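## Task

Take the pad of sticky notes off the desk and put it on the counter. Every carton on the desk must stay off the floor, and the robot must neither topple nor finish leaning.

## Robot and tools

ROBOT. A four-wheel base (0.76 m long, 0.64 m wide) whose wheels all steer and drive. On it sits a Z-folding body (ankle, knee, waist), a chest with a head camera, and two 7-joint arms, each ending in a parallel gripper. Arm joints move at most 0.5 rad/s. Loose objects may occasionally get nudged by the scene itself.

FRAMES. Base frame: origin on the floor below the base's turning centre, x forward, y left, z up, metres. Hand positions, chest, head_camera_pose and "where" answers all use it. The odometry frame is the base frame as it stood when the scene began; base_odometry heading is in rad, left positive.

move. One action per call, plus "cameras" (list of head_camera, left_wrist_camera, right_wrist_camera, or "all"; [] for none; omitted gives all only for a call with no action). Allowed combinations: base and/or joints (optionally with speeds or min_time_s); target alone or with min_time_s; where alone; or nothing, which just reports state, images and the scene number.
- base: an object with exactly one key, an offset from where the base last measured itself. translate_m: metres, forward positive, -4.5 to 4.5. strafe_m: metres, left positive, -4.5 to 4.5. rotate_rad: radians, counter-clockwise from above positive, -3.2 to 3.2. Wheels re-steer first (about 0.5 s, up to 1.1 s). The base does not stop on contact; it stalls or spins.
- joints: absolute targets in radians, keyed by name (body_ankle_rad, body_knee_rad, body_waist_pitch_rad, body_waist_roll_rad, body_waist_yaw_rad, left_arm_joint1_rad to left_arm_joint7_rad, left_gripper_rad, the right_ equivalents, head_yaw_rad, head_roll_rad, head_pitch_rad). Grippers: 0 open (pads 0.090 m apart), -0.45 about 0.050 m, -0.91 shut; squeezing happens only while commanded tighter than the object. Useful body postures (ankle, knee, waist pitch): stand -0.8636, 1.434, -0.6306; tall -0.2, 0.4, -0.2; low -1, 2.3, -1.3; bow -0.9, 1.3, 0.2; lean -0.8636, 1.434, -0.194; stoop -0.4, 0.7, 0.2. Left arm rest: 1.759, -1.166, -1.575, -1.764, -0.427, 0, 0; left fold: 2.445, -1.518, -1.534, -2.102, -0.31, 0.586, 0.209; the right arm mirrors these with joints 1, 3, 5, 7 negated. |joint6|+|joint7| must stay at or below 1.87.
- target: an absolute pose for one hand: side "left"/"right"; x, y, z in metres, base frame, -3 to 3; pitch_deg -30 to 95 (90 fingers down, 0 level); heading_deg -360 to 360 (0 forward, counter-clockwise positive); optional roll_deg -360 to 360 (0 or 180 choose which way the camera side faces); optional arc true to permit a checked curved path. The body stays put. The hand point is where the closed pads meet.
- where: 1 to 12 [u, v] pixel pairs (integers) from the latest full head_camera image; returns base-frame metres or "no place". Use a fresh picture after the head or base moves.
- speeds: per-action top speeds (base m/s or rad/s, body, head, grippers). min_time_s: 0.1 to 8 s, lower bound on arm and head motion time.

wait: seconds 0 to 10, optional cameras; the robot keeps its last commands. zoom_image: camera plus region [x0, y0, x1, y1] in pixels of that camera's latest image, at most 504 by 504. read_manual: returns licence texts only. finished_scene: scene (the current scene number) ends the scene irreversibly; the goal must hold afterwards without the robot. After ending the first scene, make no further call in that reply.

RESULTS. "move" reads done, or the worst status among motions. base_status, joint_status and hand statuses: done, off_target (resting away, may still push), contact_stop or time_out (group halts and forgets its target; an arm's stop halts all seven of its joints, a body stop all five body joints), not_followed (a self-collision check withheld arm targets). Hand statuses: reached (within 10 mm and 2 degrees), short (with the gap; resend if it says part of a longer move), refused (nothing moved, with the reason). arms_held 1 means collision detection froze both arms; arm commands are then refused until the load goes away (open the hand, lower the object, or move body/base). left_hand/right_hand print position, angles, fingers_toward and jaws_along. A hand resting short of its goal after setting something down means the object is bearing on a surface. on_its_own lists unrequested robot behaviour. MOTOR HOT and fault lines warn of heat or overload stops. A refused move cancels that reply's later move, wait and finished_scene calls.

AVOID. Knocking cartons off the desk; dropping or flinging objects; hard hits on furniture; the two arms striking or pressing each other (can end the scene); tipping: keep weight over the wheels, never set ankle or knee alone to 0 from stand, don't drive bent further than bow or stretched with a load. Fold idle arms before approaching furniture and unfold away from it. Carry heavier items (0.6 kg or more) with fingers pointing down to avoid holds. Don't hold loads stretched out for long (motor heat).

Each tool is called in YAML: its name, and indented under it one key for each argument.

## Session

move:
  joints: {"head_yaw_rad":1.3,"body_ankle_rad":-0.2,"body_knee_rad":0.4,"body_waist_pitch_rad":-0.2,"left_arm_joint1_rad":2.445,"left_arm_joint2_rad":-1.518,"left_arm_joint3_rad":-1.534,"left_arm_joint4_rad":-2.102,"left_arm_joint5_rad":-0.31,"left_arm_joint6_rad":0.586,"left_arm_joint7_rad":0.209,"right_arm_joint1_rad":-1.563,"right_arm_joint2_rad":1.594,"right_arm_joint3_rad":1.87,"right_arm_joint4_rad":-1.403,"right_arm_joint5_rad":0.98,"right_arm_joint6_rad":-0.612,"right_arm_joint7_rad":1.042}
  speeds: {"body_knee_rad":0.8,"head_yaw_rad":2.5}
  cameras: ["head_camera"]

Scene clock: 6.27 s.
Joint torques (N m): left_arm=[4.46 -0.14 0.25 -13.95 0.52 -1.11 0.22] | right_arm=[16.19 -3.63 -0.12 14.12 -0.04 0.36 -0.17]
move: done
base_odometry: x=+0.000 y=+0.000 heading=+0.000
turned_by_wheels: +0.000
turned_by_imu: -0.001
base_tilt: forward=+0.2 right=+0.8
base_status: not commanded
joint_positions: body_ankle_rad=-0.200 body_knee_rad=+0.400 body_waist_pitch_rad=-0.200 body_waist_roll_rad=+0.000 body_waist_yaw_rad=+0.000 left_arm_joint1_rad=+2.443 left_arm_joint2_rad=-1.515 left_arm_joint3_rad=-1.535 left_arm_joint4_rad=-2.101 left_arm_joint5_rad=-0.311 left_arm_joint6_rad=+0.585 left_arm_joint7_rad=+0.208 left_gripper_rad=+0.000 right_arm_joint1_rad=-1.565 right_arm_joint2_rad=+1.593 right_arm_joint3_rad=+1.870 right_arm_joint4_rad=-1.403 right_arm_joint5_rad=+0.979 right_arm_joint6_rad=-0.611 right_arm_joint7_rad=+1.041 right_gripper_rad=+0.000 head_yaw_rad=+1.300 head_roll_rad=+0.000 head_pitch_rad=+0.000
joint_status: all done
arms_held: 0
arms_held_load: -
chest: x=+0.1060 y=+0.0000 z=+1.3667 quat_wxyz=(+1.000, +0.000, +0.000, +0.000) (m; base frame)
head_camera_pose: x=+0.0930 y=+0.1036 z=+1.7318 quat_wxyz=(+0.555, -0.822, +0.098, -0.088) (m; base frame)
left_hand: x=+0.3593 y=+0.2406 z=+0.8005 quat_wxyz=(+0.030, +0.949, +0.095, +0.300) pitch_deg=+54.9 heading_deg=+0.0 roll_deg=+168.5 fingers_toward=(+0.57, +0.00, -0.82) jaws_along=(+0.16, -0.98, +0.11) (m; base frame)
right_hand: x=+0.5957 y=-0.1653 z=+1.4859 quat_wxyz=(-0.320, -0.255, -0.911, -0.043) pitch_deg=+52.3 heading_deg=-7.9 roll_deg=+23.4 fingers_toward=(+0.61, -0.08, -0.79) jaws_along=(+0.44, +0.87, +0.24) (m; base frame)
pictures: head_camera
camera_calibration:
head_camera: T_world_to_cam=[[0.965357, -0.258474, 0.035748, -0.124922], [-0.0635375, -0.365724, -0.928552, 1.65189], [0.25308, 0.894112, -0.369477, 0.52377], [0, 0, 0, 1]] pos_world=[0.0929953, 0.103539, 1.73186]

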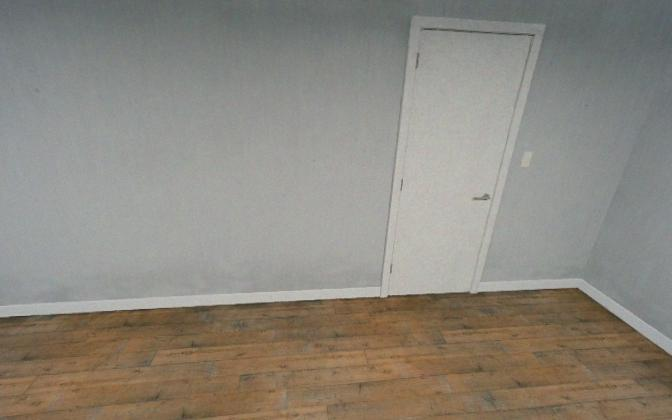

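move:
  joints: {"head_yaw_rad":0.15}
  speeds: {"head_yaw_rad":2.5}
  cameras: ["head_camera"]

Scene clock: 7.87 s.
Joint torques (N m): left_arm=[4.47 -0.1 0.12 -13.82 0.53 -1.12 0.15] | right_arm=[17.23 -4.35 -0.09 14.12 -0.16 0.3 -0.5]
move: done
base_odometry: x=+0.000 y=+0.000 heading=+0.000
turned_by_wheels: +0.000
turned_by_imu: +0.000
base_tilt: forward=+0.2 right=+0.8
base_status: not commanded
joint_positions: body_ankle_rad=-0.200 body_knee_rad=+0.400 body_waist_pitch_rad=-0.200 body_waist_roll_rad=+0.000 body_waist_yaw_rad=+0.000 left_arm_joint1_rad=+2.443 left_arm_joint2_rad=-1.515 left_arm_joint3_rad=-1.535 left_arm_joint4_rad=-2.101 left_arm_joint5_rad=-0.311 left_arm_joint6_rad=+0.585 left_arm_joint7_rad=+0.208 left_gripper_rad=+0.000 right_arm_joint1_rad=-1.565 right_arm_joint2_rad=+1.593 right_arm_joint3_rad=+1.870 right_arm_joint4_rad=-1.403 right_arm_joint5_rad=+0.979 right_arm_joint6_rad=-0.611 right_arm_joint7_rad=+1.041 right_gripper_rad=+0.000 head_yaw_rad=+0.150 head_roll_rad=+0.000 head_pitch_rad=+0.000
joint_status: all done
arms_held: 0
arms_held_load: -
chest: x=+0.1060 y=+0.0000 z=+1.3667 quat_wxyz=(+1.000, +0.000, +0.000, +0.000) (m; base frame)
head_camera_pose: x=+0.1875 y=+0.0422 z=+1.7318 quat_wxyz=(+0.418, -0.636, +0.529, -0.375) (m; base frame)
left_hand: x=+0.3593 y=+0.2406 z=+0.8005 quat_wxyz=(+0.030, +0.949, +0.095, +0.300) pitch_deg=+54.9 heading_deg=+0.0 roll_deg=+168.5 fingers_toward=(+0.57, +0.00, -0.82) jaws_along=(+0.16, -0.98, +0.11) (m; base frame)
right_hand: x=+0.5957 y=-0.1653 z=+1.4859 quat_wxyz=(-0.320, -0.255, -0.911, -0.043) pitch_deg=+52.3 heading_deg=-7.9 roll_deg=+23.4 fingers_toward=(+0.61, -0.08, -0.79) jaws_along=(+0.44, +0.87, +0.24) (m; base frame)
pictures: head_camera
camera_calibration:
head_camera: T_world_to_cam=[[0.158174, -0.986768, 0.0356247, -0.0496384], [-0.359811, -0.091199, -0.928557, 1.67944], [0.91952, 0.134056, -0.369475, 0.461833], [0, 0, 0, 1]] pos_world=[0.187466, 0.04227, 1.73186]

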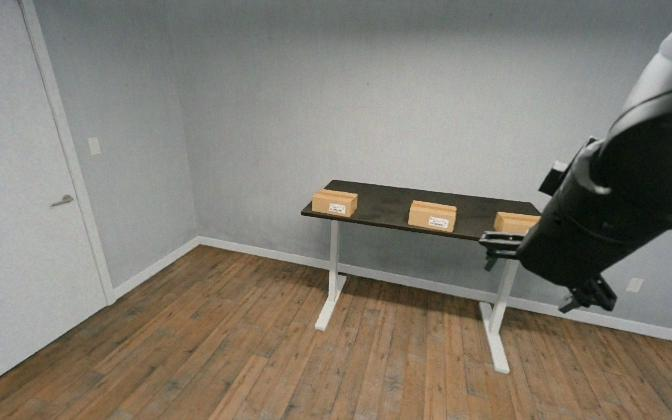

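move:
  where:
    - [304,214]
    - [470,236]
    - [380,224]
    - [338,183]
    - [336,200]
    - [432,210]

zoom_image:
  camera: "head_camera"
  region: [290, 165, 560, 250]

Scene clock: 8.50 s.
Joint torques (N m): left_arm=[4.54 -0.19 0.22 -13.84 0.48 -1.09 0.13] | right_arm=[16.22 -3.95 -0.08 14.21 -0.1 0.28 -0.38]
base_odometry: x=+0.000 y=+0.000 heading=+0.000
turned_by_wheels: +0.000
turned_by_imu: +0.000
base_tilt: forward=+0.1 right=+0.9
where, head_camera: pixel (304, 214): x +1.978, y +0.499, z +0.963; pixel (470, 236): no place (The depth camera has no reading there.); pixel (380, 224): x +1.938, y +0.030, z +0.963; pixel (338, 183): x +2.612, y +0.384, z +0.985; pixel (336, 200): x +1.981, y +0.303, z +1.073; pixel (432, 210): x +1.968, y -0.256, z +1.068. By the robot's depth camera.
base_status: not commanded
joint_positions: body_ankle_rad=-0.200 body_knee_rad=+0.400 body_waist_pitch_rad=-0.200 body_waist_roll_rad=+0.000 body_waist_yaw_rad=+0.000 left_arm_joint1_rad=+2.443 left_arm_joint2_rad=-1.515 left_arm_joint3_rad=-1.535 left_arm_joint4_rad=-2.101 left_arm_joint5_rad=-0.311 left_arm_joint6_rad=+0.585 left_arm_joint7_rad=+0.208 left_gripper_rad=+0.000 right_arm_joint1_rad=-1.565 right_arm_joint2_rad=+1.593 right_arm_joint3_rad=+1.870 right_arm_joint4_rad=-1.403 right_arm_joint5_rad=+0.979 right_arm_joint6_rad=-0.611 right_arm_joint7_rad=+1.041 right_gripper_rad=+0.000 head_yaw_rad=+0.150 head_roll_rad=+0.000 head_pitch_rad=+0.000
joint_status: all done
arms_held: 0
arms_held_load: -
chest: x=+0.1060 y=+0.0000 z=+1.3667 quat_wxyz=(+1.000, +0.000, +0.000, +0.000) (m; base frame)
head_camera_pose: x=+0.1875 y=+0.0422 z=+1.7318 quat_wxyz=(+0.418, -0.636, +0.529, -0.375) (m; base frame)
left_hand: x=+0.3593 y=+0.2406 z=+0.8005 quat_wxyz=(+0.030, +0.949, +0.095, +0.300) pitch_deg=+54.9 heading_deg=+0.0 roll_deg=+168.5 fingers_toward=(+0.57, +0.00, -0.82) jaws_along=(+0.16, -0.98, +0.11) (m; base frame)
right_hand: x=+0.5957 y=-0.1653 z=+1.4859 quat_wxyz=(-0.320, -0.255, -0.911, -0.043) pitch_deg=+52.3 heading_deg=-7.9 roll_deg=+23.4 fingers_toward=(+0.61, -0.08, -0.79) jaws_along=(+0.44, +0.87, +0.24) (m; base frame)
pictures: none

Scaled by 1.867.
This view is cut from an older image: the scene may have changed since it was taken.

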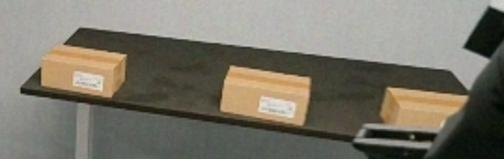

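move:
  base: {"rotate_rad": -0.11}
  joints: {"head_yaw_rad":0}

move:
  base: {"translate_m": 1.0}
  speeds: {"translate_m":0.7,"body_knee_rad":0.4}
  joints: {"body_ankle_rad":-0.4,"body_knee_rad":0.7,"body_waist_pitch_rad":0.2}
  cameras: ["head_camera"]

Scene clock: 11.57 s.
Joint torques (N m): left_arm=[4.1 -0.16 -0.1 -13.66 0.47 -1.07 0.07] | right_arm=[16.14 -4.71 -0.14 14.03 -0.18 0.29 -0.56]
move: done
base_odometry: x=+0.000 y=+0.000 heading=-0.110
turned_by_wheels: -0.110
turned_by_imu: -0.110
base_tilt: forward=+0.2 right=+0.9
base_status: done
joint_positions: body_ankle_rad=-0.200 body_knee_rad=+0.400 body_waist_pitch_rad=-0.200 body_waist_roll_rad=+0.000 body_waist_yaw_rad=+0.000 left_arm_joint1_rad=+2.444 left_arm_joint2_rad=-1.516 left_arm_joint3_rad=-1.534 left_arm_joint4_rad=-2.101 left_arm_joint5_rad=-0.311 left_arm_joint6_rad=+0.585 left_arm_joint7_rad=+0.208 left_gripper_rad=+0.000 right_arm_joint1_rad=-1.564 right_arm_joint2_rad=+1.594 right_arm_joint3_rad=+1.870 right_arm_joint4_rad=-1.403 right_arm_joint5_rad=+0.979 right_arm_joint6_rad=-0.611 right_arm_joint7_rad=+1.042 right_gripper_rad=+0.000 head_yaw_rad=+0.000 head_roll_rad=+0.000 head_pitch_rad=+0.000
joint_status: all done
arms_held: 0
arms_held_load: -
chest: x=+0.1060 y=+0.0000 z=+1.3667 quat_wxyz=(+1.000, +0.000, +0.000, +0.000) (m; base frame)
head_camera_pose: x=+0.1927 y=+0.0276 z=+1.7318 quat_wxyz=(+0.388, -0.595, +0.575, -0.406) (m; base frame)
left_hand: x=+0.3590 y=+0.2403 z=+0.8004 quat_wxyz=(+0.030, +0.949, +0.095, +0.300) pitch_deg=+54.9 heading_deg=-0.1 roll_deg=+168.5 fingers_toward=(+0.57, +0.00, -0.82) jaws_along=(+0.16, -0.98, +0.11) (m; base frame)
right_hand: x=+0.5954 y=-0.1655 z=+1.4864 quat_wxyz=(-0.320, -0.255, -0.911, -0.043) pitch_deg=+52.3 heading_deg=-8.0 roll_deg=+23.3 fingers_toward=(+0.61, -0.09, -0.79) jaws_along=(+0.44, +0.87, +0.24) (m; base frame)
pictures: none

Scene clock: 16.20 s.
Joint torques (N m): left_arm=[16.99 -0.46 0.38 -7.84 0.53 -0.16 0.3] | right_arm=[27.42 -4.22 1.47 12.64 0.29 -0.03 -0.04]
move: done
base_odometry: x=+0.994 y=-0.107 heading=-0.108
turned_by_wheels: +0.002
turned_by_imu: +0.000
base_tilt: forward=+0.3 right=+0.8
base_status: done
joint_positions: body_ankle_rad=-0.400 body_knee_rad=+0.700 body_waist_pitch_rad=+0.200 body_waist_roll_rad=+0.000 body_waist_yaw_rad=+0.000 left_arm_joint1_rad=+2.444 left_arm_joint2_rad=-1.516 left_arm_joint3_rad=-1.534 left_arm_joint4_rad=-2.102 left_arm_joint5_rad=-0.311 left_arm_joint6_rad=+0.585 left_arm_joint7_rad=+0.208 left_gripper_rad=+0.000 right_arm_joint1_rad=-1.564 right_arm_joint2_rad=+1.594 right_arm_joint3_rad=+1.870 right_arm_joint4_rad=-1.403 right_arm_joint5_rad=+0.979 right_arm_joint6_rad=-0.612 right_arm_joint7_rad=+1.042 right_gripper_rad=+0.000 head_yaw_rad=+0.000 head_roll_rad=+0.000 head_pitch_rad=+0.000
joint_status: all done
arms_held: 0
arms_held_load: -
chest: x=+0.2937 y=+0.0000 z=+1.2800 quat_wxyz=(+0.969, +0.000, +0.248, +0.000) (m; base frame)
head_camera_pose: x=+0.5450 y=+0.0276 z=+1.5587 quat_wxyz=(+0.234, -0.677, +0.654, -0.246) (m; base frame)
left_hand: x=+0.2450 y=+0.2402 z=+0.6620 quat_wxyz=(+0.006, +0.993, +0.100, +0.056) pitch_deg=+83.5 heading_deg=-0.4 roll_deg=+168.2 fingers_toward=(+0.11, +0.00, -0.99) jaws_along=(+0.20, -0.98, +0.02) (m; base frame)
right_hand: x=+0.7806 y=-0.1655 z=+1.1502 quat_wxyz=(-0.085, -0.258, -0.962, +0.022) pitch_deg=+80.0 heading_deg=-29.3 roll_deg=+0.7 fingers_toward=(+0.15, -0.09, -0.98) jaws_along=(+0.50, +0.87, +0.00) (m; base frame)
pictures: head_camera
camera_calibration:
head_camera: T_world_to_cam=[[0.0250616, -0.999326, 0.0268118, -0.0279217], [-0.769642, -0.0364038, -0.637438, 1.41399], [0.637984, -0.00466029, -0.770035, 0.852726], [0, 0, 0, 1]] pos_world=[0.544939, 0.0275456, 1.55871]

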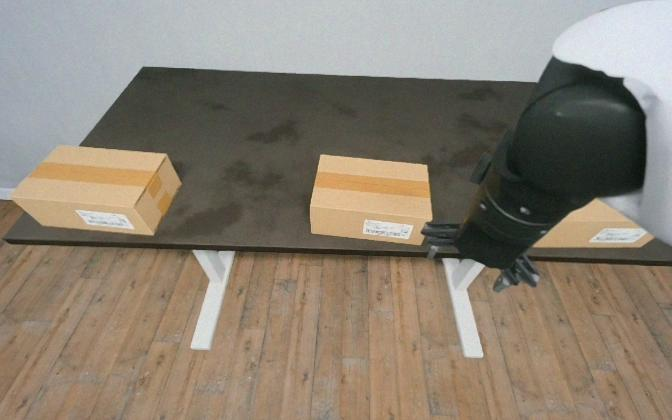

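move:
  where:
    - [100,240]
    - [500,256]
    - [320,160]
    - [312,232]

move:
  base: {"translate_m": 0.33}
  cameras: ["head_camera","right_wrist_camera"]

Scene clock: 17.20 s.
Joint torques (N m): left_arm=[16.96 -0.54 0.4 -7.83 0.34 -0.1 0.4] | right_arm=[26.69 -3.67 1.71 12.68 0.11 -0.01 0]
base_odometry: x=+0.994 y=-0.107 heading=-0.108
turned_by_wheels: +0.000
turned_by_imu: +0.000
base_tilt: forward=+0.3 right=+0.8
where, head_camera: pixel (100, 240): x +0.929, y +0.536, z +0.961; pixel (500, 256): x +0.737, y -0.158, z +1.256; pixel (320, 160): x +1.105, y +0.064, z +1.059; pixel (312, 232): x +0.970, y +0.076, z +0.963. By the robot's depth camera.
base_status: done
joint_positions: body_ankle_rad=-0.400 body_knee_rad=+0.700 body_waist_pitch_rad=+0.200 body_waist_roll_rad=+0.000 body_waist_yaw_rad=+0.000 left_arm_joint1_rad=+2.444 left_arm_joint2_rad=-1.516 left_arm_joint3_rad=-1.534 left_arm_joint4_rad=-2.102 left_arm_joint5_rad=-0.311 left_arm_joint6_rad=+0.585 left_arm_joint7_rad=+0.208 left_gripper_rad=+0.000 right_arm_joint1_rad=-1.564 right_arm_joint2_rad=+1.594 right_arm_joint3_rad=+1.870 right_arm_joint4_rad=-1.403 right_arm_joint5_rad=+0.979 right_arm_joint6_rad=-0.612 right_arm_joint7_rad=+1.042 right_gripper_rad=+0.000 head_yaw_rad=+0.000 head_roll_rad=+0.000 head_pitch_rad=+0.000
joint_status: all done
arms_held: 0
arms_held_load: -
chest: x=+0.2937 y=+0.0000 z=+1.2800 quat_wxyz=(+0.969, +0.000, +0.248, +0.000) (m; base frame)
head_camera_pose: x=+0.5450 y=+0.0276 z=+1.5587 quat_wxyz=(+0.234, -0.677, +0.654, -0.246) (m; base frame)
left_hand: x=+0.2450 y=+0.2402 z=+0.6620 quat_wxyz=(+0.006, +0.993, +0.100, +0.056) pitch_deg=+83.5 heading_deg=-0.4 roll_deg=+168.2 fingers_toward=(+0.11, +0.00, -0.99) jaws_along=(+0.20, -0.98, +0.02) (m; base frame)
right_hand: x=+0.7806 y=-0.1655 z=+1.1502 quat_wxyz=(-0.085, -0.258, -0.962, +0.022) pitch_deg=+80.0 heading_deg=-29.3 roll_deg=+0.7 fingers_toward=(+0.15, -0.09, -0.98) jaws_along=(+0.50, +0.87, +0.00) (m; base frame)
pictures: none

Scene clock: 20.30 s.
Joint torques (N m): left_arm=[16.87 -0.04 0.4 -7.74 0.44 -0.05 0.32] | right_arm=[26.95 -4.01 1.7 12.8 0.3 -0.02 -0.13]
move: done
base_odometry: x=+1.323 y=-0.141 heading=-0.107
turned_by_wheels: +0.001
turned_by_imu: -0.001
base_tilt: forward=+0.3 right=+0.8
base_status: done
joint_positions: body_ankle_rad=-0.400 body_knee_rad=+0.700 body_waist_pitch_rad=+0.200 body_waist_roll_rad=+0.000 body_waist_yaw_rad=+0.000 left_arm_joint1_rad=+2.443 left_arm_joint2_rad=-1.516 left_arm_joint3_rad=-1.534 left_arm_joint4_rad=-2.102 left_arm_joint5_rad=-0.311 left_arm_joint6_rad=+0.585 left_arm_joint7_rad=+0.208 left_gripper_rad=+0.000 right_arm_joint1_rad=-1.564 right_arm_joint2_rad=+1.594 right_arm_joint3_rad=+1.870 right_arm_joint4_rad=-1.403 right_arm_joint5_rad=+0.979 right_arm_joint6_rad=-0.612 right_arm_joint7_rad=+1.042 right_gripper_rad=+0.000 head_yaw_rad=+0.000 head_roll_rad=+0.000 head_pitch_rad=+0.000
joint_status: not commanded
arms_held: 0
arms_held_load: -
chest: x=+0.2937 y=+0.0000 z=+1.2800 quat_wxyz=(+0.969, +0.000, +0.248, +0.000) (m; base frame)
head_camera_pose: x=+0.5450 y=+0.0276 z=+1.5587 quat_wxyz=(+0.234, -0.677, +0.654, -0.246) (m; base frame)
left_hand: x=+0.2452 y=+0.2402 z=+0.6620 quat_wxyz=(+0.006, +0.993, +0.100, +0.056) pitch_deg=+83.5 heading_deg=-0.4 roll_deg=+168.2 fingers_toward=(+0.11, +0.00, -0.99) jaws_along=(+0.20, -0.98, +0.02) (m; base frame)
right_hand: x=+0.7805 y=-0.1655 z=+1.1501 quat_wxyz=(-0.085, -0.258, -0.962, +0.022) pitch_deg=+80.0 heading_deg=-29.4 roll_deg=+0.6 fingers_toward=(+0.15, -0.09, -0.98) jaws_along=(+0.50, +0.87, +0.00) (m; base frame)
pictures: head_camera, right_wrist_camera
camera_calibration:
head_camera: T_world_to_cam=[[0.0251391, -0.999323, 0.0268748, -0.0279624], [-0.769639, -0.0365037, -0.637435, 1.41399], [0.637984, -0.00465937, -0.770035, 0.852726], [0, 0, 0, 1]] pos_world=[0.544939, 0.0276455, 1.55871]
right_wrist_camera: T_world_to_cam=[[-0.484077, -0.874925, 0.0132389, 0.212936], [-0.813716, 0.455672, 0.360873, 0.301978], [-0.321769, 0.163917, -0.932521, 1.48906], [0, 0, 0, 1]] pos_world=[0.827935, -0.195383, 1.27678]

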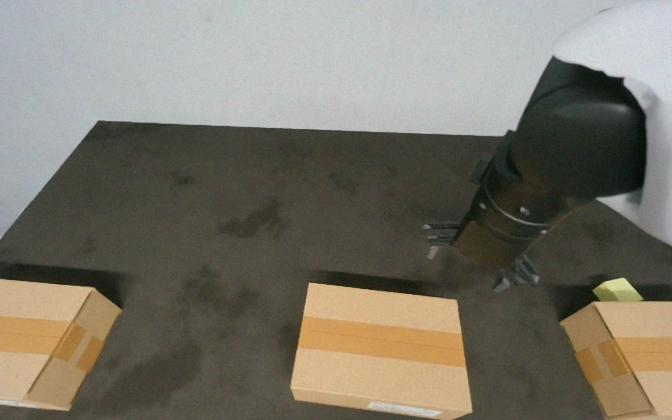

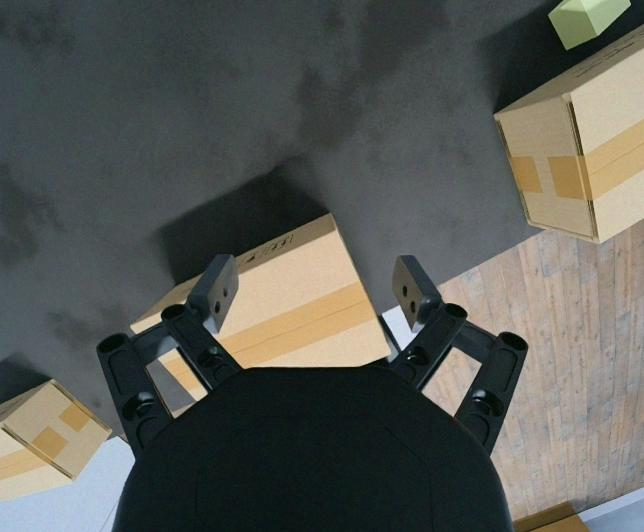

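move:
  base: {"strafe_m": -0.39}
  cameras: ["head_camera","right_wrist_camera"]

zoom_image:
  camera: "head_camera"
  region: [340, 220, 500, 340]

move:
  where:
    - [410,275]
    - [410,285]
    - [410,295]
    - [400,285]
    - [420,285]
    - [395,280]
    - [425,295]
    - [410,265]
    - [430,280]
    - [440,290]
    - [400,320]
    - [440,320]

Scene clock: 25.43 s.
Joint torques (N m): left_arm=[16.16 1.09 0.34 -7.77 0.37 -0.16 0.27] | right_arm=[26.61 -3.82 1.65 12.94 0.12 0.04 -0.14]
move: done
base_odometry: x=+1.282 y=-0.529 heading=-0.110
turned_by_wheels: -0.003
turned_by_imu: +0.002
base_tilt: forward=+0.2 right=+0.8
base_status: done
joint_positions: body_ankle_rad=-0.400 body_knee_rad=+0.700 body_waist_pitch_rad=+0.200 body_waist_roll_rad=+0.000 body_waist_yaw_rad=+0.000 left_arm_joint1_rad=+2.445 left_arm_joint2_rad=-1.519 left_arm_joint3_rad=-1.534 left_arm_joint4_rad=-2.102 left_arm_joint5_rad=-0.311 left_arm_joint6_rad=+0.585 left_arm_joint7_rad=+0.208 left_gripper_rad=+0.000 right_arm_joint1_rad=-1.564 right_arm_joint2_rad=+1.594 right_arm_joint3_rad=+1.870 right_arm_joint4_rad=-1.403 right_arm_joint5_rad=+0.979 right_arm_joint6_rad=-0.612 right_arm_joint7_rad=+1.042 right_gripper_rad=+0.000 head_yaw_rad=+0.000 head_roll_rad=+0.000 head_pitch_rad=+0.000
joint_status: not commanded
arms_held: 0
arms_held_load: -
chest: x=+0.2937 y=+0.0000 z=+1.2800 quat_wxyz=(+0.969, +0.000, +0.248, +0.000) (m; base frame)
head_camera_pose: x=+0.5450 y=+0.0276 z=+1.5587 quat_wxyz=(+0.234, -0.677, +0.654, -0.246) (m; base frame)
left_hand: x=+0.2444 y=+0.2397 z=+0.6621 quat_wxyz=(+0.006, +0.993, +0.101, +0.056) pitch_deg=+83.6 heading_deg=-0.4 roll_deg=+168.0 fingers_toward=(+0.11, +0.00, -0.99) jaws_along=(+0.20, -0.98, +0.02) (m; base frame)
right_hand: x=+0.7804 y=-0.1653 z=+1.1502 quat_wxyz=(-0.085, -0.258, -0.962, +0.022) pitch_deg=+80.0 heading_deg=-29.4 roll_deg=+0.6 fingers_toward=(+0.15, -0.09, -0.98) jaws_along=(+0.50, +0.87, +0.00) (m; base frame)
pictures: head_camera, right_wrist_camera
camera_calibration:
head_camera: T_world_to_cam=[[0.0250616, -0.999326, 0.0268118, -0.0278218], [-0.769642, -0.0364038, -0.637438, 1.41399], [0.637984, -0.00466029, -0.770035, 0.852726], [0, 0, 0, 1]] pos_world=[0.544939, 0.0276456, 1.55871]
right_wrist_camera: T_world_to_cam=[[-0.483974, -0.874982, 0.0132969, 0.212803], [-0.813707, 0.455567, 0.361026, 0.301593], [-0.321949, 0.163907, -0.932461, 1.48917], [0, 0, 0, 1]] pos_world=[0.827836, -0.195283, 1.27688]

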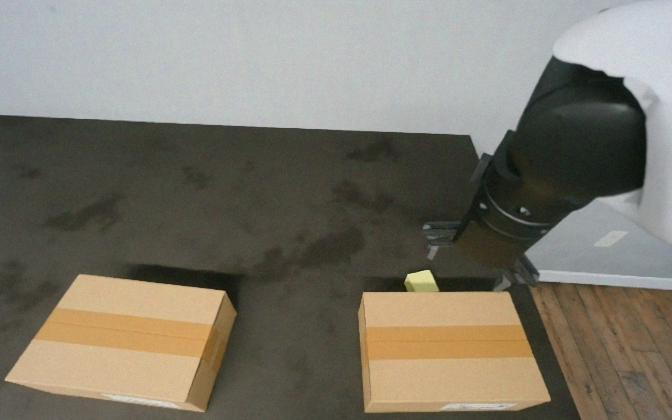

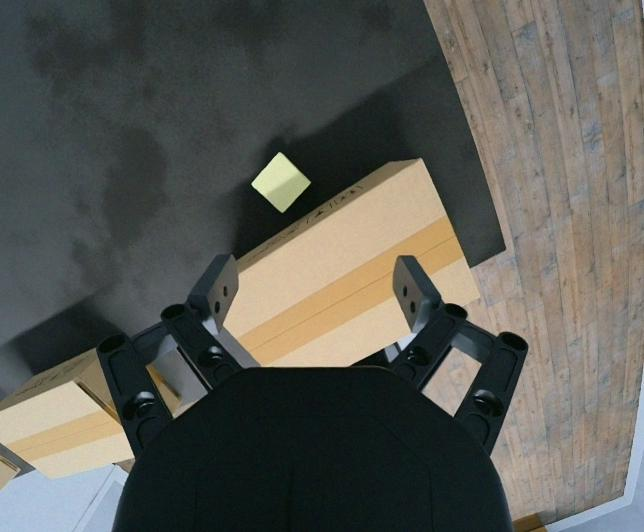

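Scaled by 3.150.

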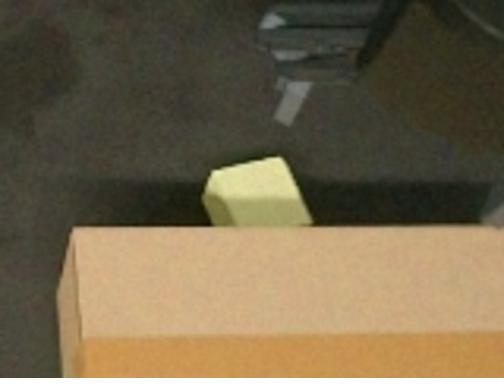

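Scene clock: 25.43 s.
Joint torques (N m): left_arm=[16.16 1.09 0.34 -7.77 0.37 -0.16 0.27] | right_arm=[26.61 -3.82 1.65 12.94 0.12 0.04 -0.14]
base_odometry: x=+1.282 y=-0.529 heading=-0.110
turned_by_wheels: +0.000
turned_by_imu: +0.000
base_tilt: forward=+0.2 right=+0.8
where, head_camera: pixel (410, 275): x +0.853, y -0.126, z +0.993; pixel (410, 285): x +0.838, y -0.127, z +0.982; pixel (410, 295): x +0.781, y -0.104, z +1.057; pixel (400, 285): x +0.849, y -0.113, z +0.957; pixel (420, 285): x +0.833, y -0.143, z +0.993; pixel (395, 280): x +0.860, y -0.104, z +0.957; pixel (425, 295): x +0.783, y -0.130, z +1.056; pixel (410, 265): x +0.897, y -0.139, z +0.956; pixel (430, 280): x +0.844, y -0.164, z +0.993; pixel (440, 290): x +0.842, y -0.194, z +0.956; pixel (400, 320): x +0.739, y -0.084, z +1.055; pixel (440, 320): x +0.741, y -0.148, z +1.055. By the robot's depth camera.
base_status: done
joint_positions: body_ankle_rad=-0.400 body_knee_rad=+0.700 body_waist_pitch_rad=+0.200 body_waist_roll_rad=+0.000 body_waist_yaw_rad=+0.000 left_arm_joint1_rad=+2.445 left_arm_joint2_rad=-1.519 left_arm_joint3_rad=-1.534 left_arm_joint4_rad=-2.102 left_arm_joint5_rad=-0.311 left_arm_joint6_rad=+0.585 left_arm_joint7_rad=+0.208 left_gripper_rad=+0.000 right_arm_joint1_rad=-1.564 right_arm_joint2_rad=+1.594 right_arm_joint3_rad=+1.870 right_arm_joint4_rad=-1.403 right_arm_joint5_rad=+0.979 right_arm_joint6_rad=-0.612 right_arm_joint7_rad=+1.042 right_gripper_rad=+0.000 head_yaw_rad=+0.000 head_roll_rad=+0.000 head_pitch_rad=+0.000
joint_status: not commanded
arms_held: 0
arms_held_load: -
chest: x=+0.2937 y=+0.0000 z=+1.2800 quat_wxyz=(+0.969, +0.000, +0.248, +0.000) (m; base frame)
head_camera_pose: x=+0.5450 y=+0.0276 z=+1.5587 quat_wxyz=(+0.234, -0.677, +0.654, -0.246) (m; base frame)
left_hand: x=+0.2444 y=+0.2397 z=+0.6621 quat_wxyz=(+0.006, +0.993, +0.101, +0.056) pitch_deg=+83.6 heading_deg=-0.4 roll_deg=+168.0 fingers_toward=(+0.11, +0.00, -0.99) jaws_along=(+0.20, -0.98, +0.02) (m; base frame)
right_hand: x=+0.7804 y=-0.1653 z=+1.1502 quat_wxyz=(-0.085, -0.258, -0.962, +0.022) pitch_deg=+80.0 heading_deg=-29.4 roll_deg=+0.6 fingers_toward=(+0.15, -0.09, -0.98) jaws_along=(+0.50, +0.87, +0.00) (m; base frame)
pictures: none

move:
  target: {"side":"right","x":0.841,"y":-0.15,"z":1.09,"pitch_deg":80,"heading_deg":14,"roll_deg":0}
  cameras: ["head_camera","right_wrist_camera"]

Scene clock: 27.83 s.
Joint torques (N m): left_arm=[16.11 1.02 0.24 -7.68 0.35 -0.07 0.22] | right_arm=[26.98 -4.03 1.74 12.88 0.08 -0.11 -0.07]
move: refused
base_odometry: x=+1.282 y=-0.529 heading=-0.110
turned_by_wheels: +0.000
turned_by_imu: +0.000
base_tilt: forward=+0.3 right=+0.8
base_status: not commanded
joint_positions: body_ankle_rad=-0.400 body_knee_rad=+0.700 body_waist_pitch_rad=+0.200 body_waist_roll_rad=+0.000 body_waist_yaw_rad=+0.000 left_arm_joint1_rad=+2.445 left_arm_joint2_rad=-1.519 left_arm_joint3_rad=-1.534 left_arm_joint4_rad=-2.102 left_arm_joint5_rad=-0.311 left_arm_joint6_rad=+0.585 left_arm_joint7_rad=+0.208 left_gripper_rad=+0.000 right_arm_joint1_rad=-1.564 right_arm_joint2_rad=+1.594 right_arm_joint3_rad=+1.870 right_arm_joint4_rad=-1.403 right_arm_joint5_rad=+0.979 right_arm_joint6_rad=-0.612 right_arm_joint7_rad=+1.042 right_gripper_rad=+0.000 head_yaw_rad=+0.000 head_roll_rad=+0.000 head_pitch_rad=+0.000
joint_status: not commanded
arms_held: 0
arms_held_load: -
chest: x=+0.2937 y=+0.0000 z=+1.2800 quat_wxyz=(+0.969, +0.000, +0.248, +0.000) (m; base frame)
head_camera_pose: x=+0.5450 y=+0.0276 z=+1.5587 quat_wxyz=(+0.234, -0.677, +0.654, -0.246) (m; base frame)
left_hand: x=+0.2444 y=+0.2397 z=+0.6621 quat_wxyz=(+0.006, +0.993, +0.101, +0.056) pitch_deg=+83.6 heading_deg=-0.4 roll_deg=+168.0 fingers_toward=(+0.11, +0.00, -0.99) jaws_along=(+0.20, -0.98, +0.02) (m; base frame)
right_hand: x=+0.7804 y=-0.1653 z=+1.1502 quat_wxyz=(-0.085, -0.258, -0.962, +0.022) pitch_deg=+80.0 heading_deg=-29.4 roll_deg=+0.6 fingers_toward=(+0.15, -0.09, -0.98) jaws_along=(+0.50, +0.87, +0.00) (m; base frame)
right_hand_status: refused: no posture of the arm gets there (right_arm_joint6_rad would come within 0.1 rad of its limit): the closest leaves the hand 7 mm and 9.6 deg from the pose. Nothing moved. A plan exists at "z" 1.01, or at "pitch_deg" 75.
pictures: head_camera, right_wrist_camera
camera_calibration:
head_camera: T_world_to_cam=[[0.0250616, -0.999326, 0.0268118, -0.0278218], [-0.769642, -0.0364038, -0.637438, 1.41399], [0.637984, -0.00466029, -0.770035, 0.852726], [0, 0, 0, 1]] pos_world=[0.544939, 0.0276456, 1.55871]
right_wrist_camera: T_world_to_cam=[[-0.483974, -0.874982, 0.0132969, 0.212803], [-0.813707, 0.455567, 0.361026, 0.301593], [-0.321949, 0.163907, -0.932461, 1.48917], [0, 0, 0, 1]] pos_world=[0.827836, -0.195283, 1.27688]

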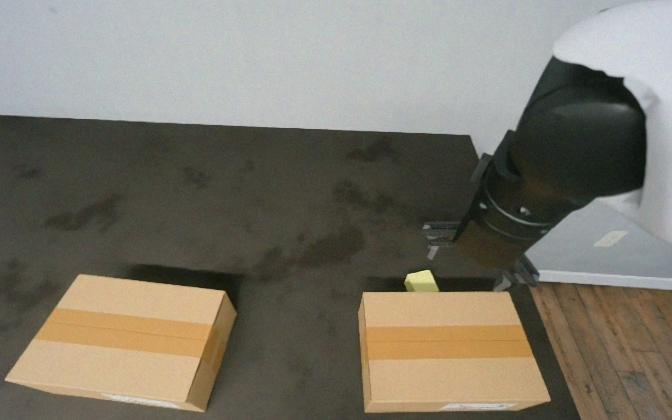

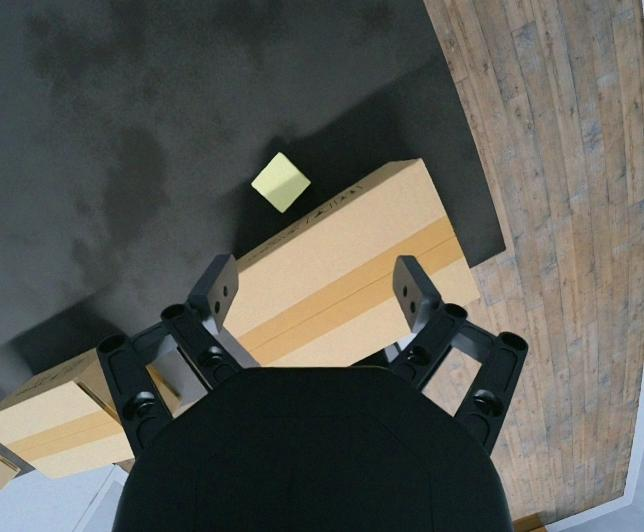

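move:
  target: {"side":"right","x":0.84,"y":-0.15,"z":1.09,"pitch_deg":73,"heading_deg":14,"roll_deg":0}
  cameras: ["head_camera","right_wrist_camera"]

Scene clock: 32.83 s.
Joint torques (N m): left_arm=[16.13 1.12 0.18 -7.7 0.36 -0.15 0.27] | right_arm=[29.02 -1.35 6.27 11.74 -0.75 0.24 -0.35]
move: done
base_odometry: x=+1.282 y=-0.529 heading=-0.110
turned_by_wheels: +0.000
turned_by_imu: -0.001
base_tilt: forward=+0.3 right=+0.8
base_status: not commanded
joint_positions: body_ankle_rad=-0.400 body_knee_rad=+0.700 body_waist_pitch_rad=+0.200 body_waist_roll_rad=+0.000 body_waist_yaw_rad=+0.000 left_arm_joint1_rad=+2.445 left_arm_joint2_rad=-1.519 left_arm_joint3_rad=-1.534 left_arm_joint4_rad=-2.102 left_arm_joint5_rad=-0.311 left_arm_joint6_rad=+0.585 left_arm_joint7_rad=+0.208 left_gripper_rad=+0.000 right_arm_joint1_rad=-1.765 right_arm_joint2_rad=+1.365 right_arm_joint3_rad=+2.037 right_arm_joint4_rad=-1.436 right_arm_joint5_rad=-0.174 right_arm_joint6_rad=-0.835 right_arm_joint7_rad=+0.300 right_gripper_rad=+0.000 head_yaw_rad=+0.000 head_roll_rad=+0.000 head_pitch_rad=+0.000
joint_status: not commanded
arms_held: 0
arms_held_load: -
chest: x=+0.2937 y=+0.0000 z=+1.2800 quat_wxyz=(+0.969, +0.000, +0.248, +0.000) (m; base frame)
head_camera_pose: x=+0.5450 y=+0.0276 z=+1.5587 quat_wxyz=(+0.234, -0.677, +0.654, -0.246) (m; base frame)
left_hand: x=+0.2444 y=+0.2397 z=+0.6621 quat_wxyz=(+0.006, +0.993, +0.101, +0.056) pitch_deg=+83.6 heading_deg=-0.4 roll_deg=+168.0 fingers_toward=(+0.11, +0.00, -0.99) jaws_along=(+0.20, -0.98, +0.02) (m; base frame)
right_hand: x=+0.8402 y=-0.1500 z=+1.0907 quat_wxyz=(-0.148, +0.121, -0.982, -0.017) pitch_deg=+72.9 heading_deg=+13.6 roll_deg=-0.4 fingers_toward=(+0.29, +0.07, -0.96) jaws_along=(-0.24, +0.97, +0.00) (m; base frame)
right_hand_status: reached (straight line, to end with the hand's camera side forward, planned for 2.7 s): 1 mm and 0.2 deg off.
pictures: head_camera, right_wrist_camera
camera_calibration:
head_camera: T_world_to_cam=[[0.0250616, -0.999326, 0.0268118, -0.0278218], [-0.769642, -0.0364038, -0.637438, 1.41399], [0.637984, -0.00466029, -0.770035, 0.852726], [0, 0, 0, 1]] pos_world=[0.544939, 0.0276456, 1.55871]
right_wrist_camera: T_world_to_cam=[[0.257405, -0.966107, 0.0194845, -0.387347], [-0.938374, -0.245102, 0.243677, 0.4925], [-0.230643, -0.0810076, -0.969661, 1.37748], [0, 0, 0, 1]] pos_world=[0.879561, -0.14192, 1.22323]

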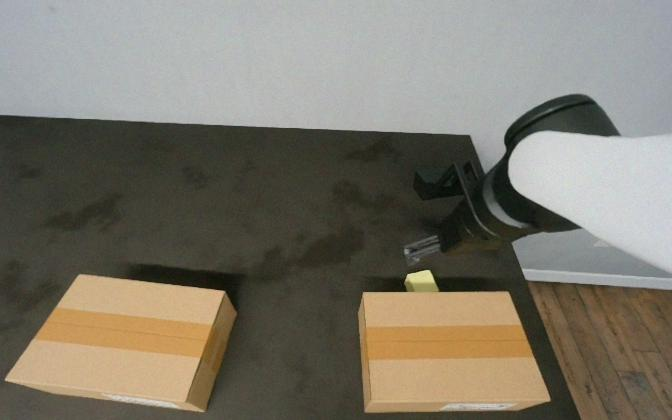

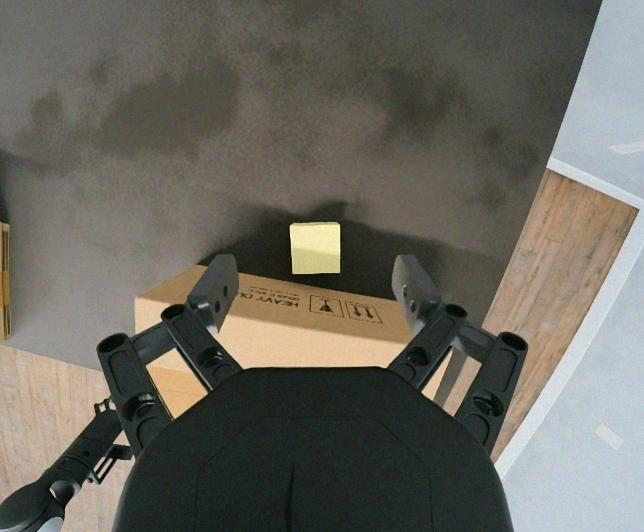

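move:
  target: {"side":"right","x":0.842,"y":-0.15,"z":0.98,"pitch_deg":78,"heading_deg":14,"roll_deg":0}
  cameras: ["right_wrist_camera"]

move:
  joints: {"right_gripper_rad":-0.8}
  cameras: ["right_wrist_camera"]

move:
  target: {"side":"right","x":0.841,"y":-0.15,"z":1.1,"pitch_deg":73,"heading_deg":14,"roll_deg":0}
  cameras: ["right_wrist_camera"]

Scene clock: 35.23 s.
Joint torques (N m): left_arm=[16.09 0.87 0.2 -7.64 0.35 -0.07 0.27] | right_arm=[31.94 0.13 5.75 10.45 -0.62 0.51 -0.4]
move: done
base_odometry: x=+1.282 y=-0.529 heading=-0.110
turned_by_wheels: +0.000
turned_by_imu: +0.000
base_tilt: forward=+0.3 right=+0.9
base_status: not commanded
joint_positions: body_ankle_rad=-0.400 body_knee_rad=+0.700 body_waist_pitch_rad=+0.200 body_waist_roll_rad=+0.000 body_waist_yaw_rad=+0.000 left_arm_joint1_rad=+2.445 left_arm_joint2_rad=-1.519 left_arm_joint3_rad=-1.534 left_arm_joint4_rad=-2.102 left_arm_joint5_rad=-0.311 left_arm_joint6_rad=+0.585 left_arm_joint7_rad=+0.208 left_gripper_rad=+0.000 right_arm_joint1_rad=-2.023 right_arm_joint2_rad=+1.414 right_arm_joint3_rad=+2.019 right_arm_joint4_rad=-1.338 right_arm_joint5_rad=-0.235 right_arm_joint6_rad=-0.756 right_arm_joint7_rad=+0.263 right_gripper_rad=+0.000 head_yaw_rad=+0.000 head_roll_rad=+0.000 head_pitch_rad=+0.000
joint_status: not commanded
arms_held: 0
arms_held_load: -
chest: x=+0.2937 y=+0.0000 z=+1.2800 quat_wxyz=(+0.969, +0.000, +0.248, +0.000) (m; base frame)
head_camera_pose: x=+0.5450 y=+0.0276 z=+1.5587 quat_wxyz=(+0.234, -0.677, +0.654, -0.246) (m; base frame)
left_hand: x=+0.2444 y=+0.2397 z=+0.6621 quat_wxyz=(+0.006, +0.993, +0.101, +0.056) pitch_deg=+83.6 heading_deg=-0.4 roll_deg=+168.0 fingers_toward=(+0.11, +0.00, -0.99) jaws_along=(+0.20, -0.98, +0.02) (m; base frame)
right_hand: x=+0.8419 y=-0.1506 z=+0.9804 quat_wxyz=(-0.104, +0.120, -0.987, -0.013) pitch_deg=+78.0 heading_deg=+14.1 roll_deg=+0.2 fingers_toward=(+0.20, +0.05, -0.98) jaws_along=(-0.24, +0.97, +0.00) (m; base frame)
right_hand_status: reached (straight line, to end with the hand's camera side forward, planned for 0.9 s): 1 mm and 0.1 deg off.
pictures: right_wrist_camera
camera_calibration:
right_wrist_camera: T_world_to_cam=[[0.257065, -0.966278, 0.0149765, -0.381564], [-0.913899, -0.238033, 0.328828, 0.417705], [-0.314174, -0.0982171, -0.944271, 1.31374], [0, 0, 0, 1]] pos_world=[0.892569, -0.140238, 1.10889]

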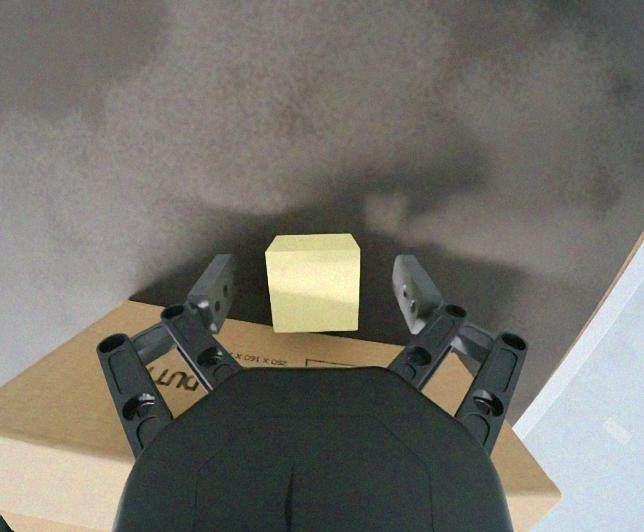

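Scene clock: 36.43 s.
Joint torques (N m): left_arm=[16.32 1.01 0.18 -7.8 0.39 -0.13 0.25] | right_arm=[31.68 0.2 5.59 10.32 -0.52 0.45 -0.45]
move: off_target
base_odometry: x=+1.282 y=-0.529 heading=-0.110
turned_by_wheels: +0.000
turned_by_imu: +0.000
base_tilt: forward=+0.2 right=+0.9
base_status: not commanded
joint_positions: body_ankle_rad=-0.400 body_knee_rad=+0.700 body_waist_pitch_rad=+0.200 body_waist_roll_rad=+0.000 body_waist_yaw_rad=+0.000 left_arm_joint1_rad=+2.445 left_arm_joint2_rad=-1.519 left_arm_joint3_rad=-1.534 left_arm_joint4_rad=-2.102 left_arm_joint5_rad=-0.311 left_arm_joint6_rad=+0.585 left_arm_joint7_rad=+0.208 left_gripper_rad=+0.000 right_arm_joint1_rad=-2.023 right_arm_joint2_rad=+1.414 right_arm_joint3_rad=+2.019 right_arm_joint4_rad=-1.338 right_arm_joint5_rad=-0.235 right_arm_joint6_rad=-0.756 right_arm_joint7_rad=+0.263 right_gripper_rad=-0.488 head_yaw_rad=+0.000 head_roll_rad=+0.000 head_pitch_rad=+0.000
joint_status: right_gripper_rad off_target (ended at -0.488, target -0.800)
arms_held: 0
arms_held_load: -
chest: x=+0.2937 y=+0.0000 z=+1.2800 quat_wxyz=(+0.969, +0.000, +0.248, +0.000) (m; base frame)
head_camera_pose: x=+0.5450 y=+0.0276 z=+1.5587 quat_wxyz=(+0.234, -0.677, +0.654, -0.246) (m; base frame)
left_hand: x=+0.2444 y=+0.2397 z=+0.6621 quat_wxyz=(+0.006, +0.993, +0.101, +0.056) pitch_deg=+83.6 heading_deg=-0.4 roll_deg=+168.0 fingers_toward=(+0.11, +0.00, -0.99) jaws_along=(+0.20, -0.98, +0.02) (m; base frame)
right_hand: x=+0.8422 y=-0.1505 z=+0.9806 quat_wxyz=(-0.104, +0.120, -0.987, -0.013) pitch_deg=+78.0 heading_deg=+14.1 roll_deg=+0.2 fingers_toward=(+0.20, +0.05, -0.98) jaws_along=(-0.24, +0.97, +0.00) (m; base frame)
pictures: right_wrist_camera
camera_calibration:
right_wrist_camera: T_world_to_cam=[[0.256994, -0.966297, 0.0149574, -0.381441], [-0.914123, -0.238038, 0.328202, 0.418735], [-0.31358, -0.098019, -0.944489, 1.31374], [0, 0, 0, 1]] pos_world=[0.892766, -0.140139, 1.10909]

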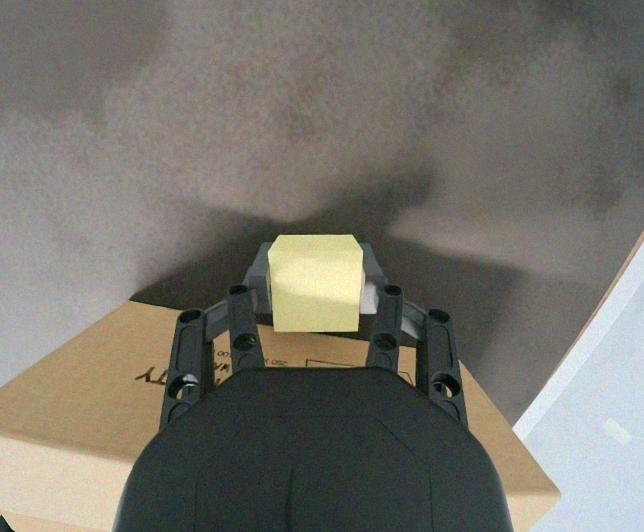

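Scene clock: 37.83 s.
Joint torques (N m): left_arm=[16.25 0.81 0.23 -7.78 0.31 -0.14 0.26] | right_arm=[29.9 -2.34 5.88 11.75 0.23 0.23 0.18]
move: done
base_odometry: x=+1.282 y=-0.529 heading=-0.110
turned_by_wheels: +0.000
turned_by_imu: +0.000
base_tilt: forward=+0.2 right=+0.9
base_status: not commanded
joint_positions: body_ankle_rad=-0.400 body_knee_rad=+0.700 body_waist_pitch_rad=+0.200 body_waist_roll_rad=+0.000 body_waist_yaw_rad=+0.000 left_arm_joint1_rad=+2.445 left_arm_joint2_rad=-1.519 left_arm_joint3_rad=-1.534 left_arm_joint4_rad=-2.102 left_arm_joint5_rad=-0.311 left_arm_joint6_rad=+0.585 left_arm_joint7_rad=+0.208 left_gripper_rad=+0.000 right_arm_joint1_rad=-1.758 right_arm_joint2_rad=+1.367 right_arm_joint3_rad=+2.040 right_arm_joint4_rad=-1.419 right_arm_joint5_rad=-0.169 right_arm_joint6_rad=-0.862 right_arm_joint7_rad=+0.300 right_gripper_rad=-0.488 head_yaw_rad=+0.000 head_roll_rad=+0.000 head_pitch_rad=+0.000
joint_status: not commanded
arms_held: 0
arms_held_load: -
chest: x=+0.2937 y=+0.0000 z=+1.2800 quat_wxyz=(+0.969, +0.000, +0.248, +0.000) (m; base frame)
head_camera_pose: x=+0.5450 y=+0.0276 z=+1.5587 quat_wxyz=(+0.234, -0.677, +0.654, -0.246) (m; base frame)
left_hand: x=+0.2444 y=+0.2398 z=+0.6621 quat_wxyz=(+0.006, +0.993, +0.101, +0.056) pitch_deg=+83.6 heading_deg=-0.4 roll_deg=+168.0 fingers_toward=(+0.11, +0.00, -0.99) jaws_along=(+0.20, -0.98, +0.02) (m; base frame)
right_hand: x=+0.8405 y=-0.1496 z=+1.0985 quat_wxyz=(-0.146, +0.121, -0.982, -0.018) pitch_deg=+73.1 heading_deg=+13.9 roll_deg=-0.2 fingers_toward=(+0.28, +0.07, -0.96) jaws_along=(-0.24, +0.97, +0.00) (m; base frame)
right_hand_status: reached (straight line, to end with the hand's camera side up, planned for 0.9 s): 2 mm and 0.2 deg off.
pictures: right_wrist_camera
camera_calibration:
right_wrist_camera: T_world_to_cam=[[0.259346, -0.965613, 0.0181863, -0.387333], [-0.936992, -0.247006, 0.247051, 0.485761], [-0.234064, -0.0811121, -0.968832, 1.38711], [0, 0, 0, 1]] pos_world=[0.880281, -0.141516, 1.23092]

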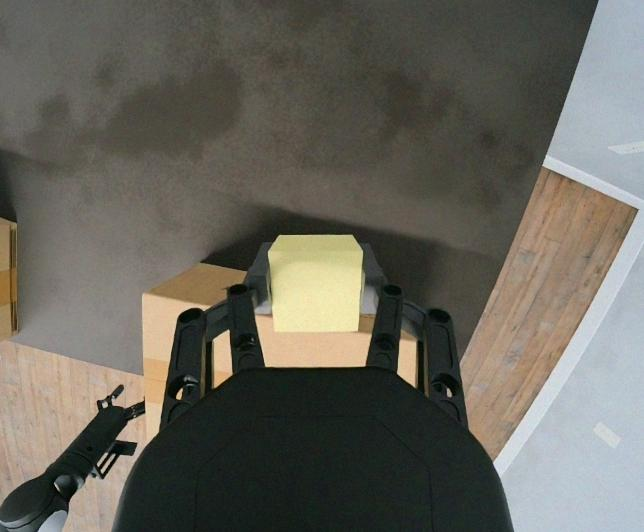

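move:
  base: {"translate_m": -0.5}
  joints: {"body_ankle_rad":-0.2,"body_knee_rad":0.4,"body_waist_pitch_rad":-0.2,"head_pitch_rad":0.1}

move:
  base: {"rotate_rad": 3.142}
  speeds: {"rotate_rad":1.2}
  cameras: ["head_camera","right_wrist_camera"]

Scene clock: 42.90 s.
Joint torques (N m): left_arm=[3.26 1.57 -0.19 -13.03 0.33 -1.26 0.03] | right_arm=[19.67 -1.67 3.65 14.47 -0.17 1.51 0.41]
move: done
base_odometry: x=+0.785 y=-0.475 heading=-0.110
turned_by_wheels: +0.000
turned_by_imu: -0.003
base_tilt: forward=+0.2 right=+0.9
base_status: done
joint_positions: body_ankle_rad=-0.200 body_knee_rad=+0.400 body_waist_pitch_rad=-0.200 body_waist_roll_rad=+0.000 body_waist_yaw_rad=+0.000 left_arm_joint1_rad=+2.446 left_arm_joint2_rad=-1.519 left_arm_joint3_rad=-1.534 left_arm_joint4_rad=-2.102 left_arm_joint5_rad=-0.311 left_arm_joint6_rad=+0.585 left_arm_joint7_rad=+0.208 left_gripper_rad=+0.000 right_arm_joint1_rad=-1.756 right_arm_joint2_rad=+1.367 right_arm_joint3_rad=+2.040 right_arm_joint4_rad=-1.419 right_arm_joint5_rad=-0.169 right_arm_joint6_rad=-0.863 right_arm_joint7_rad=+0.300 right_gripper_rad=-0.488 head_yaw_rad=+0.000 head_roll_rad=+0.000 head_pitch_rad=+0.100
joint_status: all done
arms_held: 0
arms_held_load: -
chest: x=+0.1057 y=+0.0000 z=+1.3668 quat_wxyz=(+1.000, +0.000, +0.000, +0.000) (m; base frame)
head_camera_pose: x=+0.2027 y=+0.0276 z=+1.7217 quat_wxyz=(+0.359, -0.614, +0.594, -0.375) (m; base frame)
left_hand: x=+0.3580 y=+0.2398 z=+0.8003 quat_wxyz=(+0.031, +0.949, +0.096, +0.299) pitch_deg=+55.0 heading_deg=-0.1 roll_deg=+168.3 fingers_toward=(+0.57, +0.00, -0.82) jaws_along=(+0.16, -0.98, +0.12) (m; base frame)
right_hand: x=+0.6720 y=-0.1497 z=+1.4705 quat_wxyz=(-0.384, +0.122, -0.915, +0.013) pitch_deg=+44.8 heading_deg=+5.6 roll_deg=-9.6 fingers_toward=(+0.71, +0.07, -0.70) jaws_along=(-0.21, +0.97, -0.12) (m; base frame)
pictures: none

Scene clock: 47.43 s.
Joint torques (N m): left_arm=[3.55 1.06 0.18 -12.91 0.4 -1.25 0.03] | right_arm=[21.57 -1.43 3.89 14.32 -0.17 1.38 0.26]
move: done
base_odometry: x=+0.785 y=-0.475 heading=+3.031
turned_by_wheels: +3.142
turned_by_imu: +3.122
base_tilt: forward=+0.2 right=+0.9
base_status: done
joint_positions: body_ankle_rad=-0.200 body_knee_rad=+0.400 body_waist_pitch_rad=-0.200 body_waist_roll_rad=+0.000 body_waist_yaw_rad=+0.000 left_arm_joint1_rad=+2.446 left_arm_joint2_rad=-1.518 left_arm_joint3_rad=-1.535 left_arm_joint4_rad=-2.102 left_arm_joint5_rad=-0.311 left_arm_joint6_rad=+0.585 left_arm_joint7_rad=+0.208 left_gripper_rad=+0.000 right_arm_joint1_rad=-1.758 right_arm_joint2_rad=+1.366 right_arm_joint3_rad=+2.040 right_arm_joint4_rad=-1.420 right_arm_joint5_rad=-0.169 right_arm_joint6_rad=-0.863 right_arm_joint7_rad=+0.300 right_gripper_rad=-0.488 head_yaw_rad=+0.000 head_roll_rad=+0.000 head_pitch_rad=+0.100
joint_status: not commanded
arms_held: 0
arms_held_load: -
chest: x=+0.1058 y=+0.0000 z=+1.3668 quat_wxyz=(+1.000, +0.000, +0.000, +0.000) (m; base frame)
head_camera_pose: x=+0.2028 y=+0.0277 z=+1.7217 quat_wxyz=(+0.359, -0.614, +0.594, -0.375) (m; base frame)
left_hand: x=+0.3583 y=+0.2403 z=+0.8004 quat_wxyz=(+0.030, +0.949, +0.097, +0.299) pitch_deg=+55.0 heading_deg=+0.0 roll_deg=+168.4 fingers_toward=(+0.57, +0.00, -0.82) jaws_along=(+0.16, -0.98, +0.12) (m; base frame)
right_hand: x=+0.6724 y=-0.1498 z=+1.4695 quat_wxyz=(-0.384, +0.122, -0.915, +0.013) pitch_deg=+44.9 heading_deg=+5.7 roll_deg=-9.5 fingers_toward=(+0.71, +0.07, -0.71) jaws_along=(-0.21, +0.97, -0.12) (m; base frame)
pictures: head_camera, right_wrist_camera
camera_calibration:
head_camera: T_world_to_cam=[[0.0129722, -0.99932, 0.034503, -0.0344052], [-0.459897, -0.0366024, -0.887218, 1.62173], [0.887878, -0.00435867, -0.460059, 0.612157], [0, 0, 0, 1]] pos_world=[0.202755, 0.0276456, 1.72165]
right_wrist_camera: T_world_to_cam=[[0.218968, -0.965654, 0.13988, -0.502324], [-0.940951, -0.246916, -0.231611, 0.9426], [0.258194, -0.0809047, -0.962699, 1.36718], [0, 0, 0, 1]] pos_world=[0.643936, -0.141717, 1.60476]

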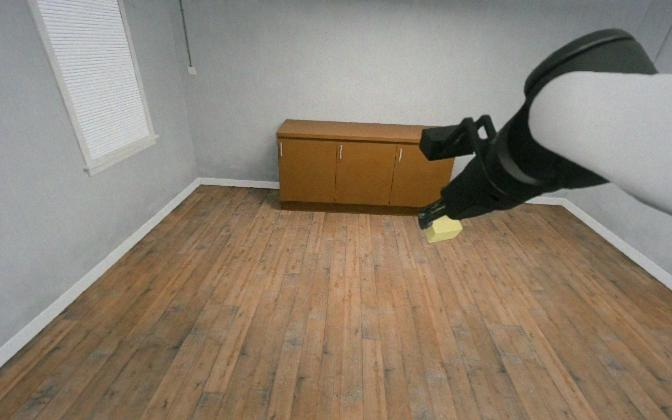

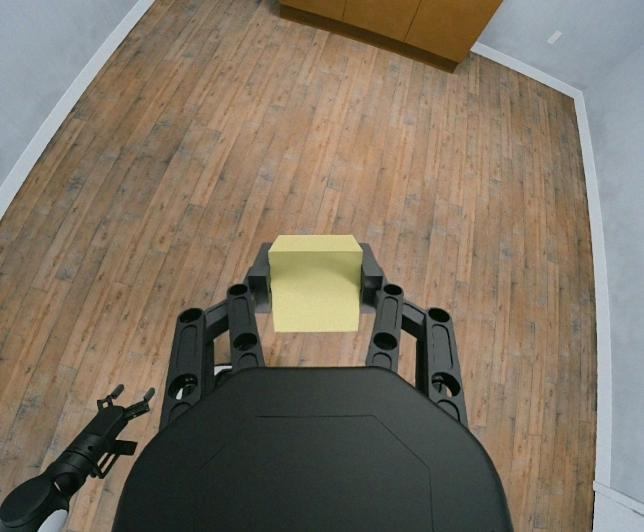

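move:
  where:
    - [279,138]
    - [340,140]
    - [400,143]
    - [350,135]
    - [310,139]

Scene clock: 48.10 s.
Joint torques (N m): left_arm=[3.62 0.85 0.18 -13.11 0.36 -1.31 -0.05] | right_arm=[21.39 -1.6 3.89 14.36 -0.19 1.45 0.29]
base_odometry: x=+0.785 y=-0.475 heading=+3.031
turned_by_wheels: +0.000
turned_by_imu: +0.000
base_tilt: forward=+0.2 right=+0.9
where, head_camera: pixel (279, 138): x +3.275, y +0.585, z +0.885; pixel (340, 140): x +3.269, y -0.005, z +0.890; pixel (400, 143): no place (The depth camera has no reading there.); pixel (350, 135): x +3.272, y -0.099, z +0.941; pixel (310, 139): x +3.245, y +0.283, z +0.895. By the robot's depth camera.
base_status: done
joint_positions: body_ankle_rad=-0.200 body_knee_rad=+0.400 body_waist_pitch_rad=-0.200 body_waist_roll_rad=+0.000 body_waist_yaw_rad=+0.000 left_arm_joint1_rad=+2.446 left_arm_joint2_rad=-1.518 left_arm_joint3_rad=-1.535 left_arm_joint4_rad=-2.102 left_arm_joint5_rad=-0.311 left_arm_joint6_rad=+0.585 left_arm_joint7_rad=+0.208 left_gripper_rad=+0.000 right_arm_joint1_rad=-1.758 right_arm_joint2_rad=+1.366 right_arm_joint3_rad=+2.040 right_arm_joint4_rad=-1.420 right_arm_joint5_rad=-0.169 right_arm_joint6_rad=-0.863 right_arm_joint7_rad=+0.300 right_gripper_rad=-0.488 head_yaw_rad=+0.000 head_roll_rad=+0.000 head_pitch_rad=+0.100
joint_status: not commanded
arms_held: 0
arms_held_load: -
chest: x=+0.1058 y=+0.0000 z=+1.3668 quat_wxyz=(+1.000, +0.000, +0.000, +0.000) (m; base frame)
head_camera_pose: x=+0.2028 y=+0.0277 z=+1.7217 quat_wxyz=(+0.359, -0.614, +0.594, -0.375) (m; base frame)
left_hand: x=+0.3583 y=+0.2403 z=+0.8004 quat_wxyz=(+0.030, +0.949, +0.097, +0.299) pitch_deg=+55.0 heading_deg=+0.0 roll_deg=+168.4 fingers_toward=(+0.57, +0.00, -0.82) jaws_along=(+0.16, -0.98, +0.12) (m; base frame)
right_hand: x=+0.6724 y=-0.1498 z=+1.4695 quat_wxyz=(-0.384, +0.122, -0.915, +0.013) pitch_deg=+44.9 heading_deg=+5.7 roll_deg=-9.5 fingers_toward=(+0.71, +0.07, -0.71) jaws_along=(-0.21, +0.97, -0.12) (m; base frame)
pictures: none


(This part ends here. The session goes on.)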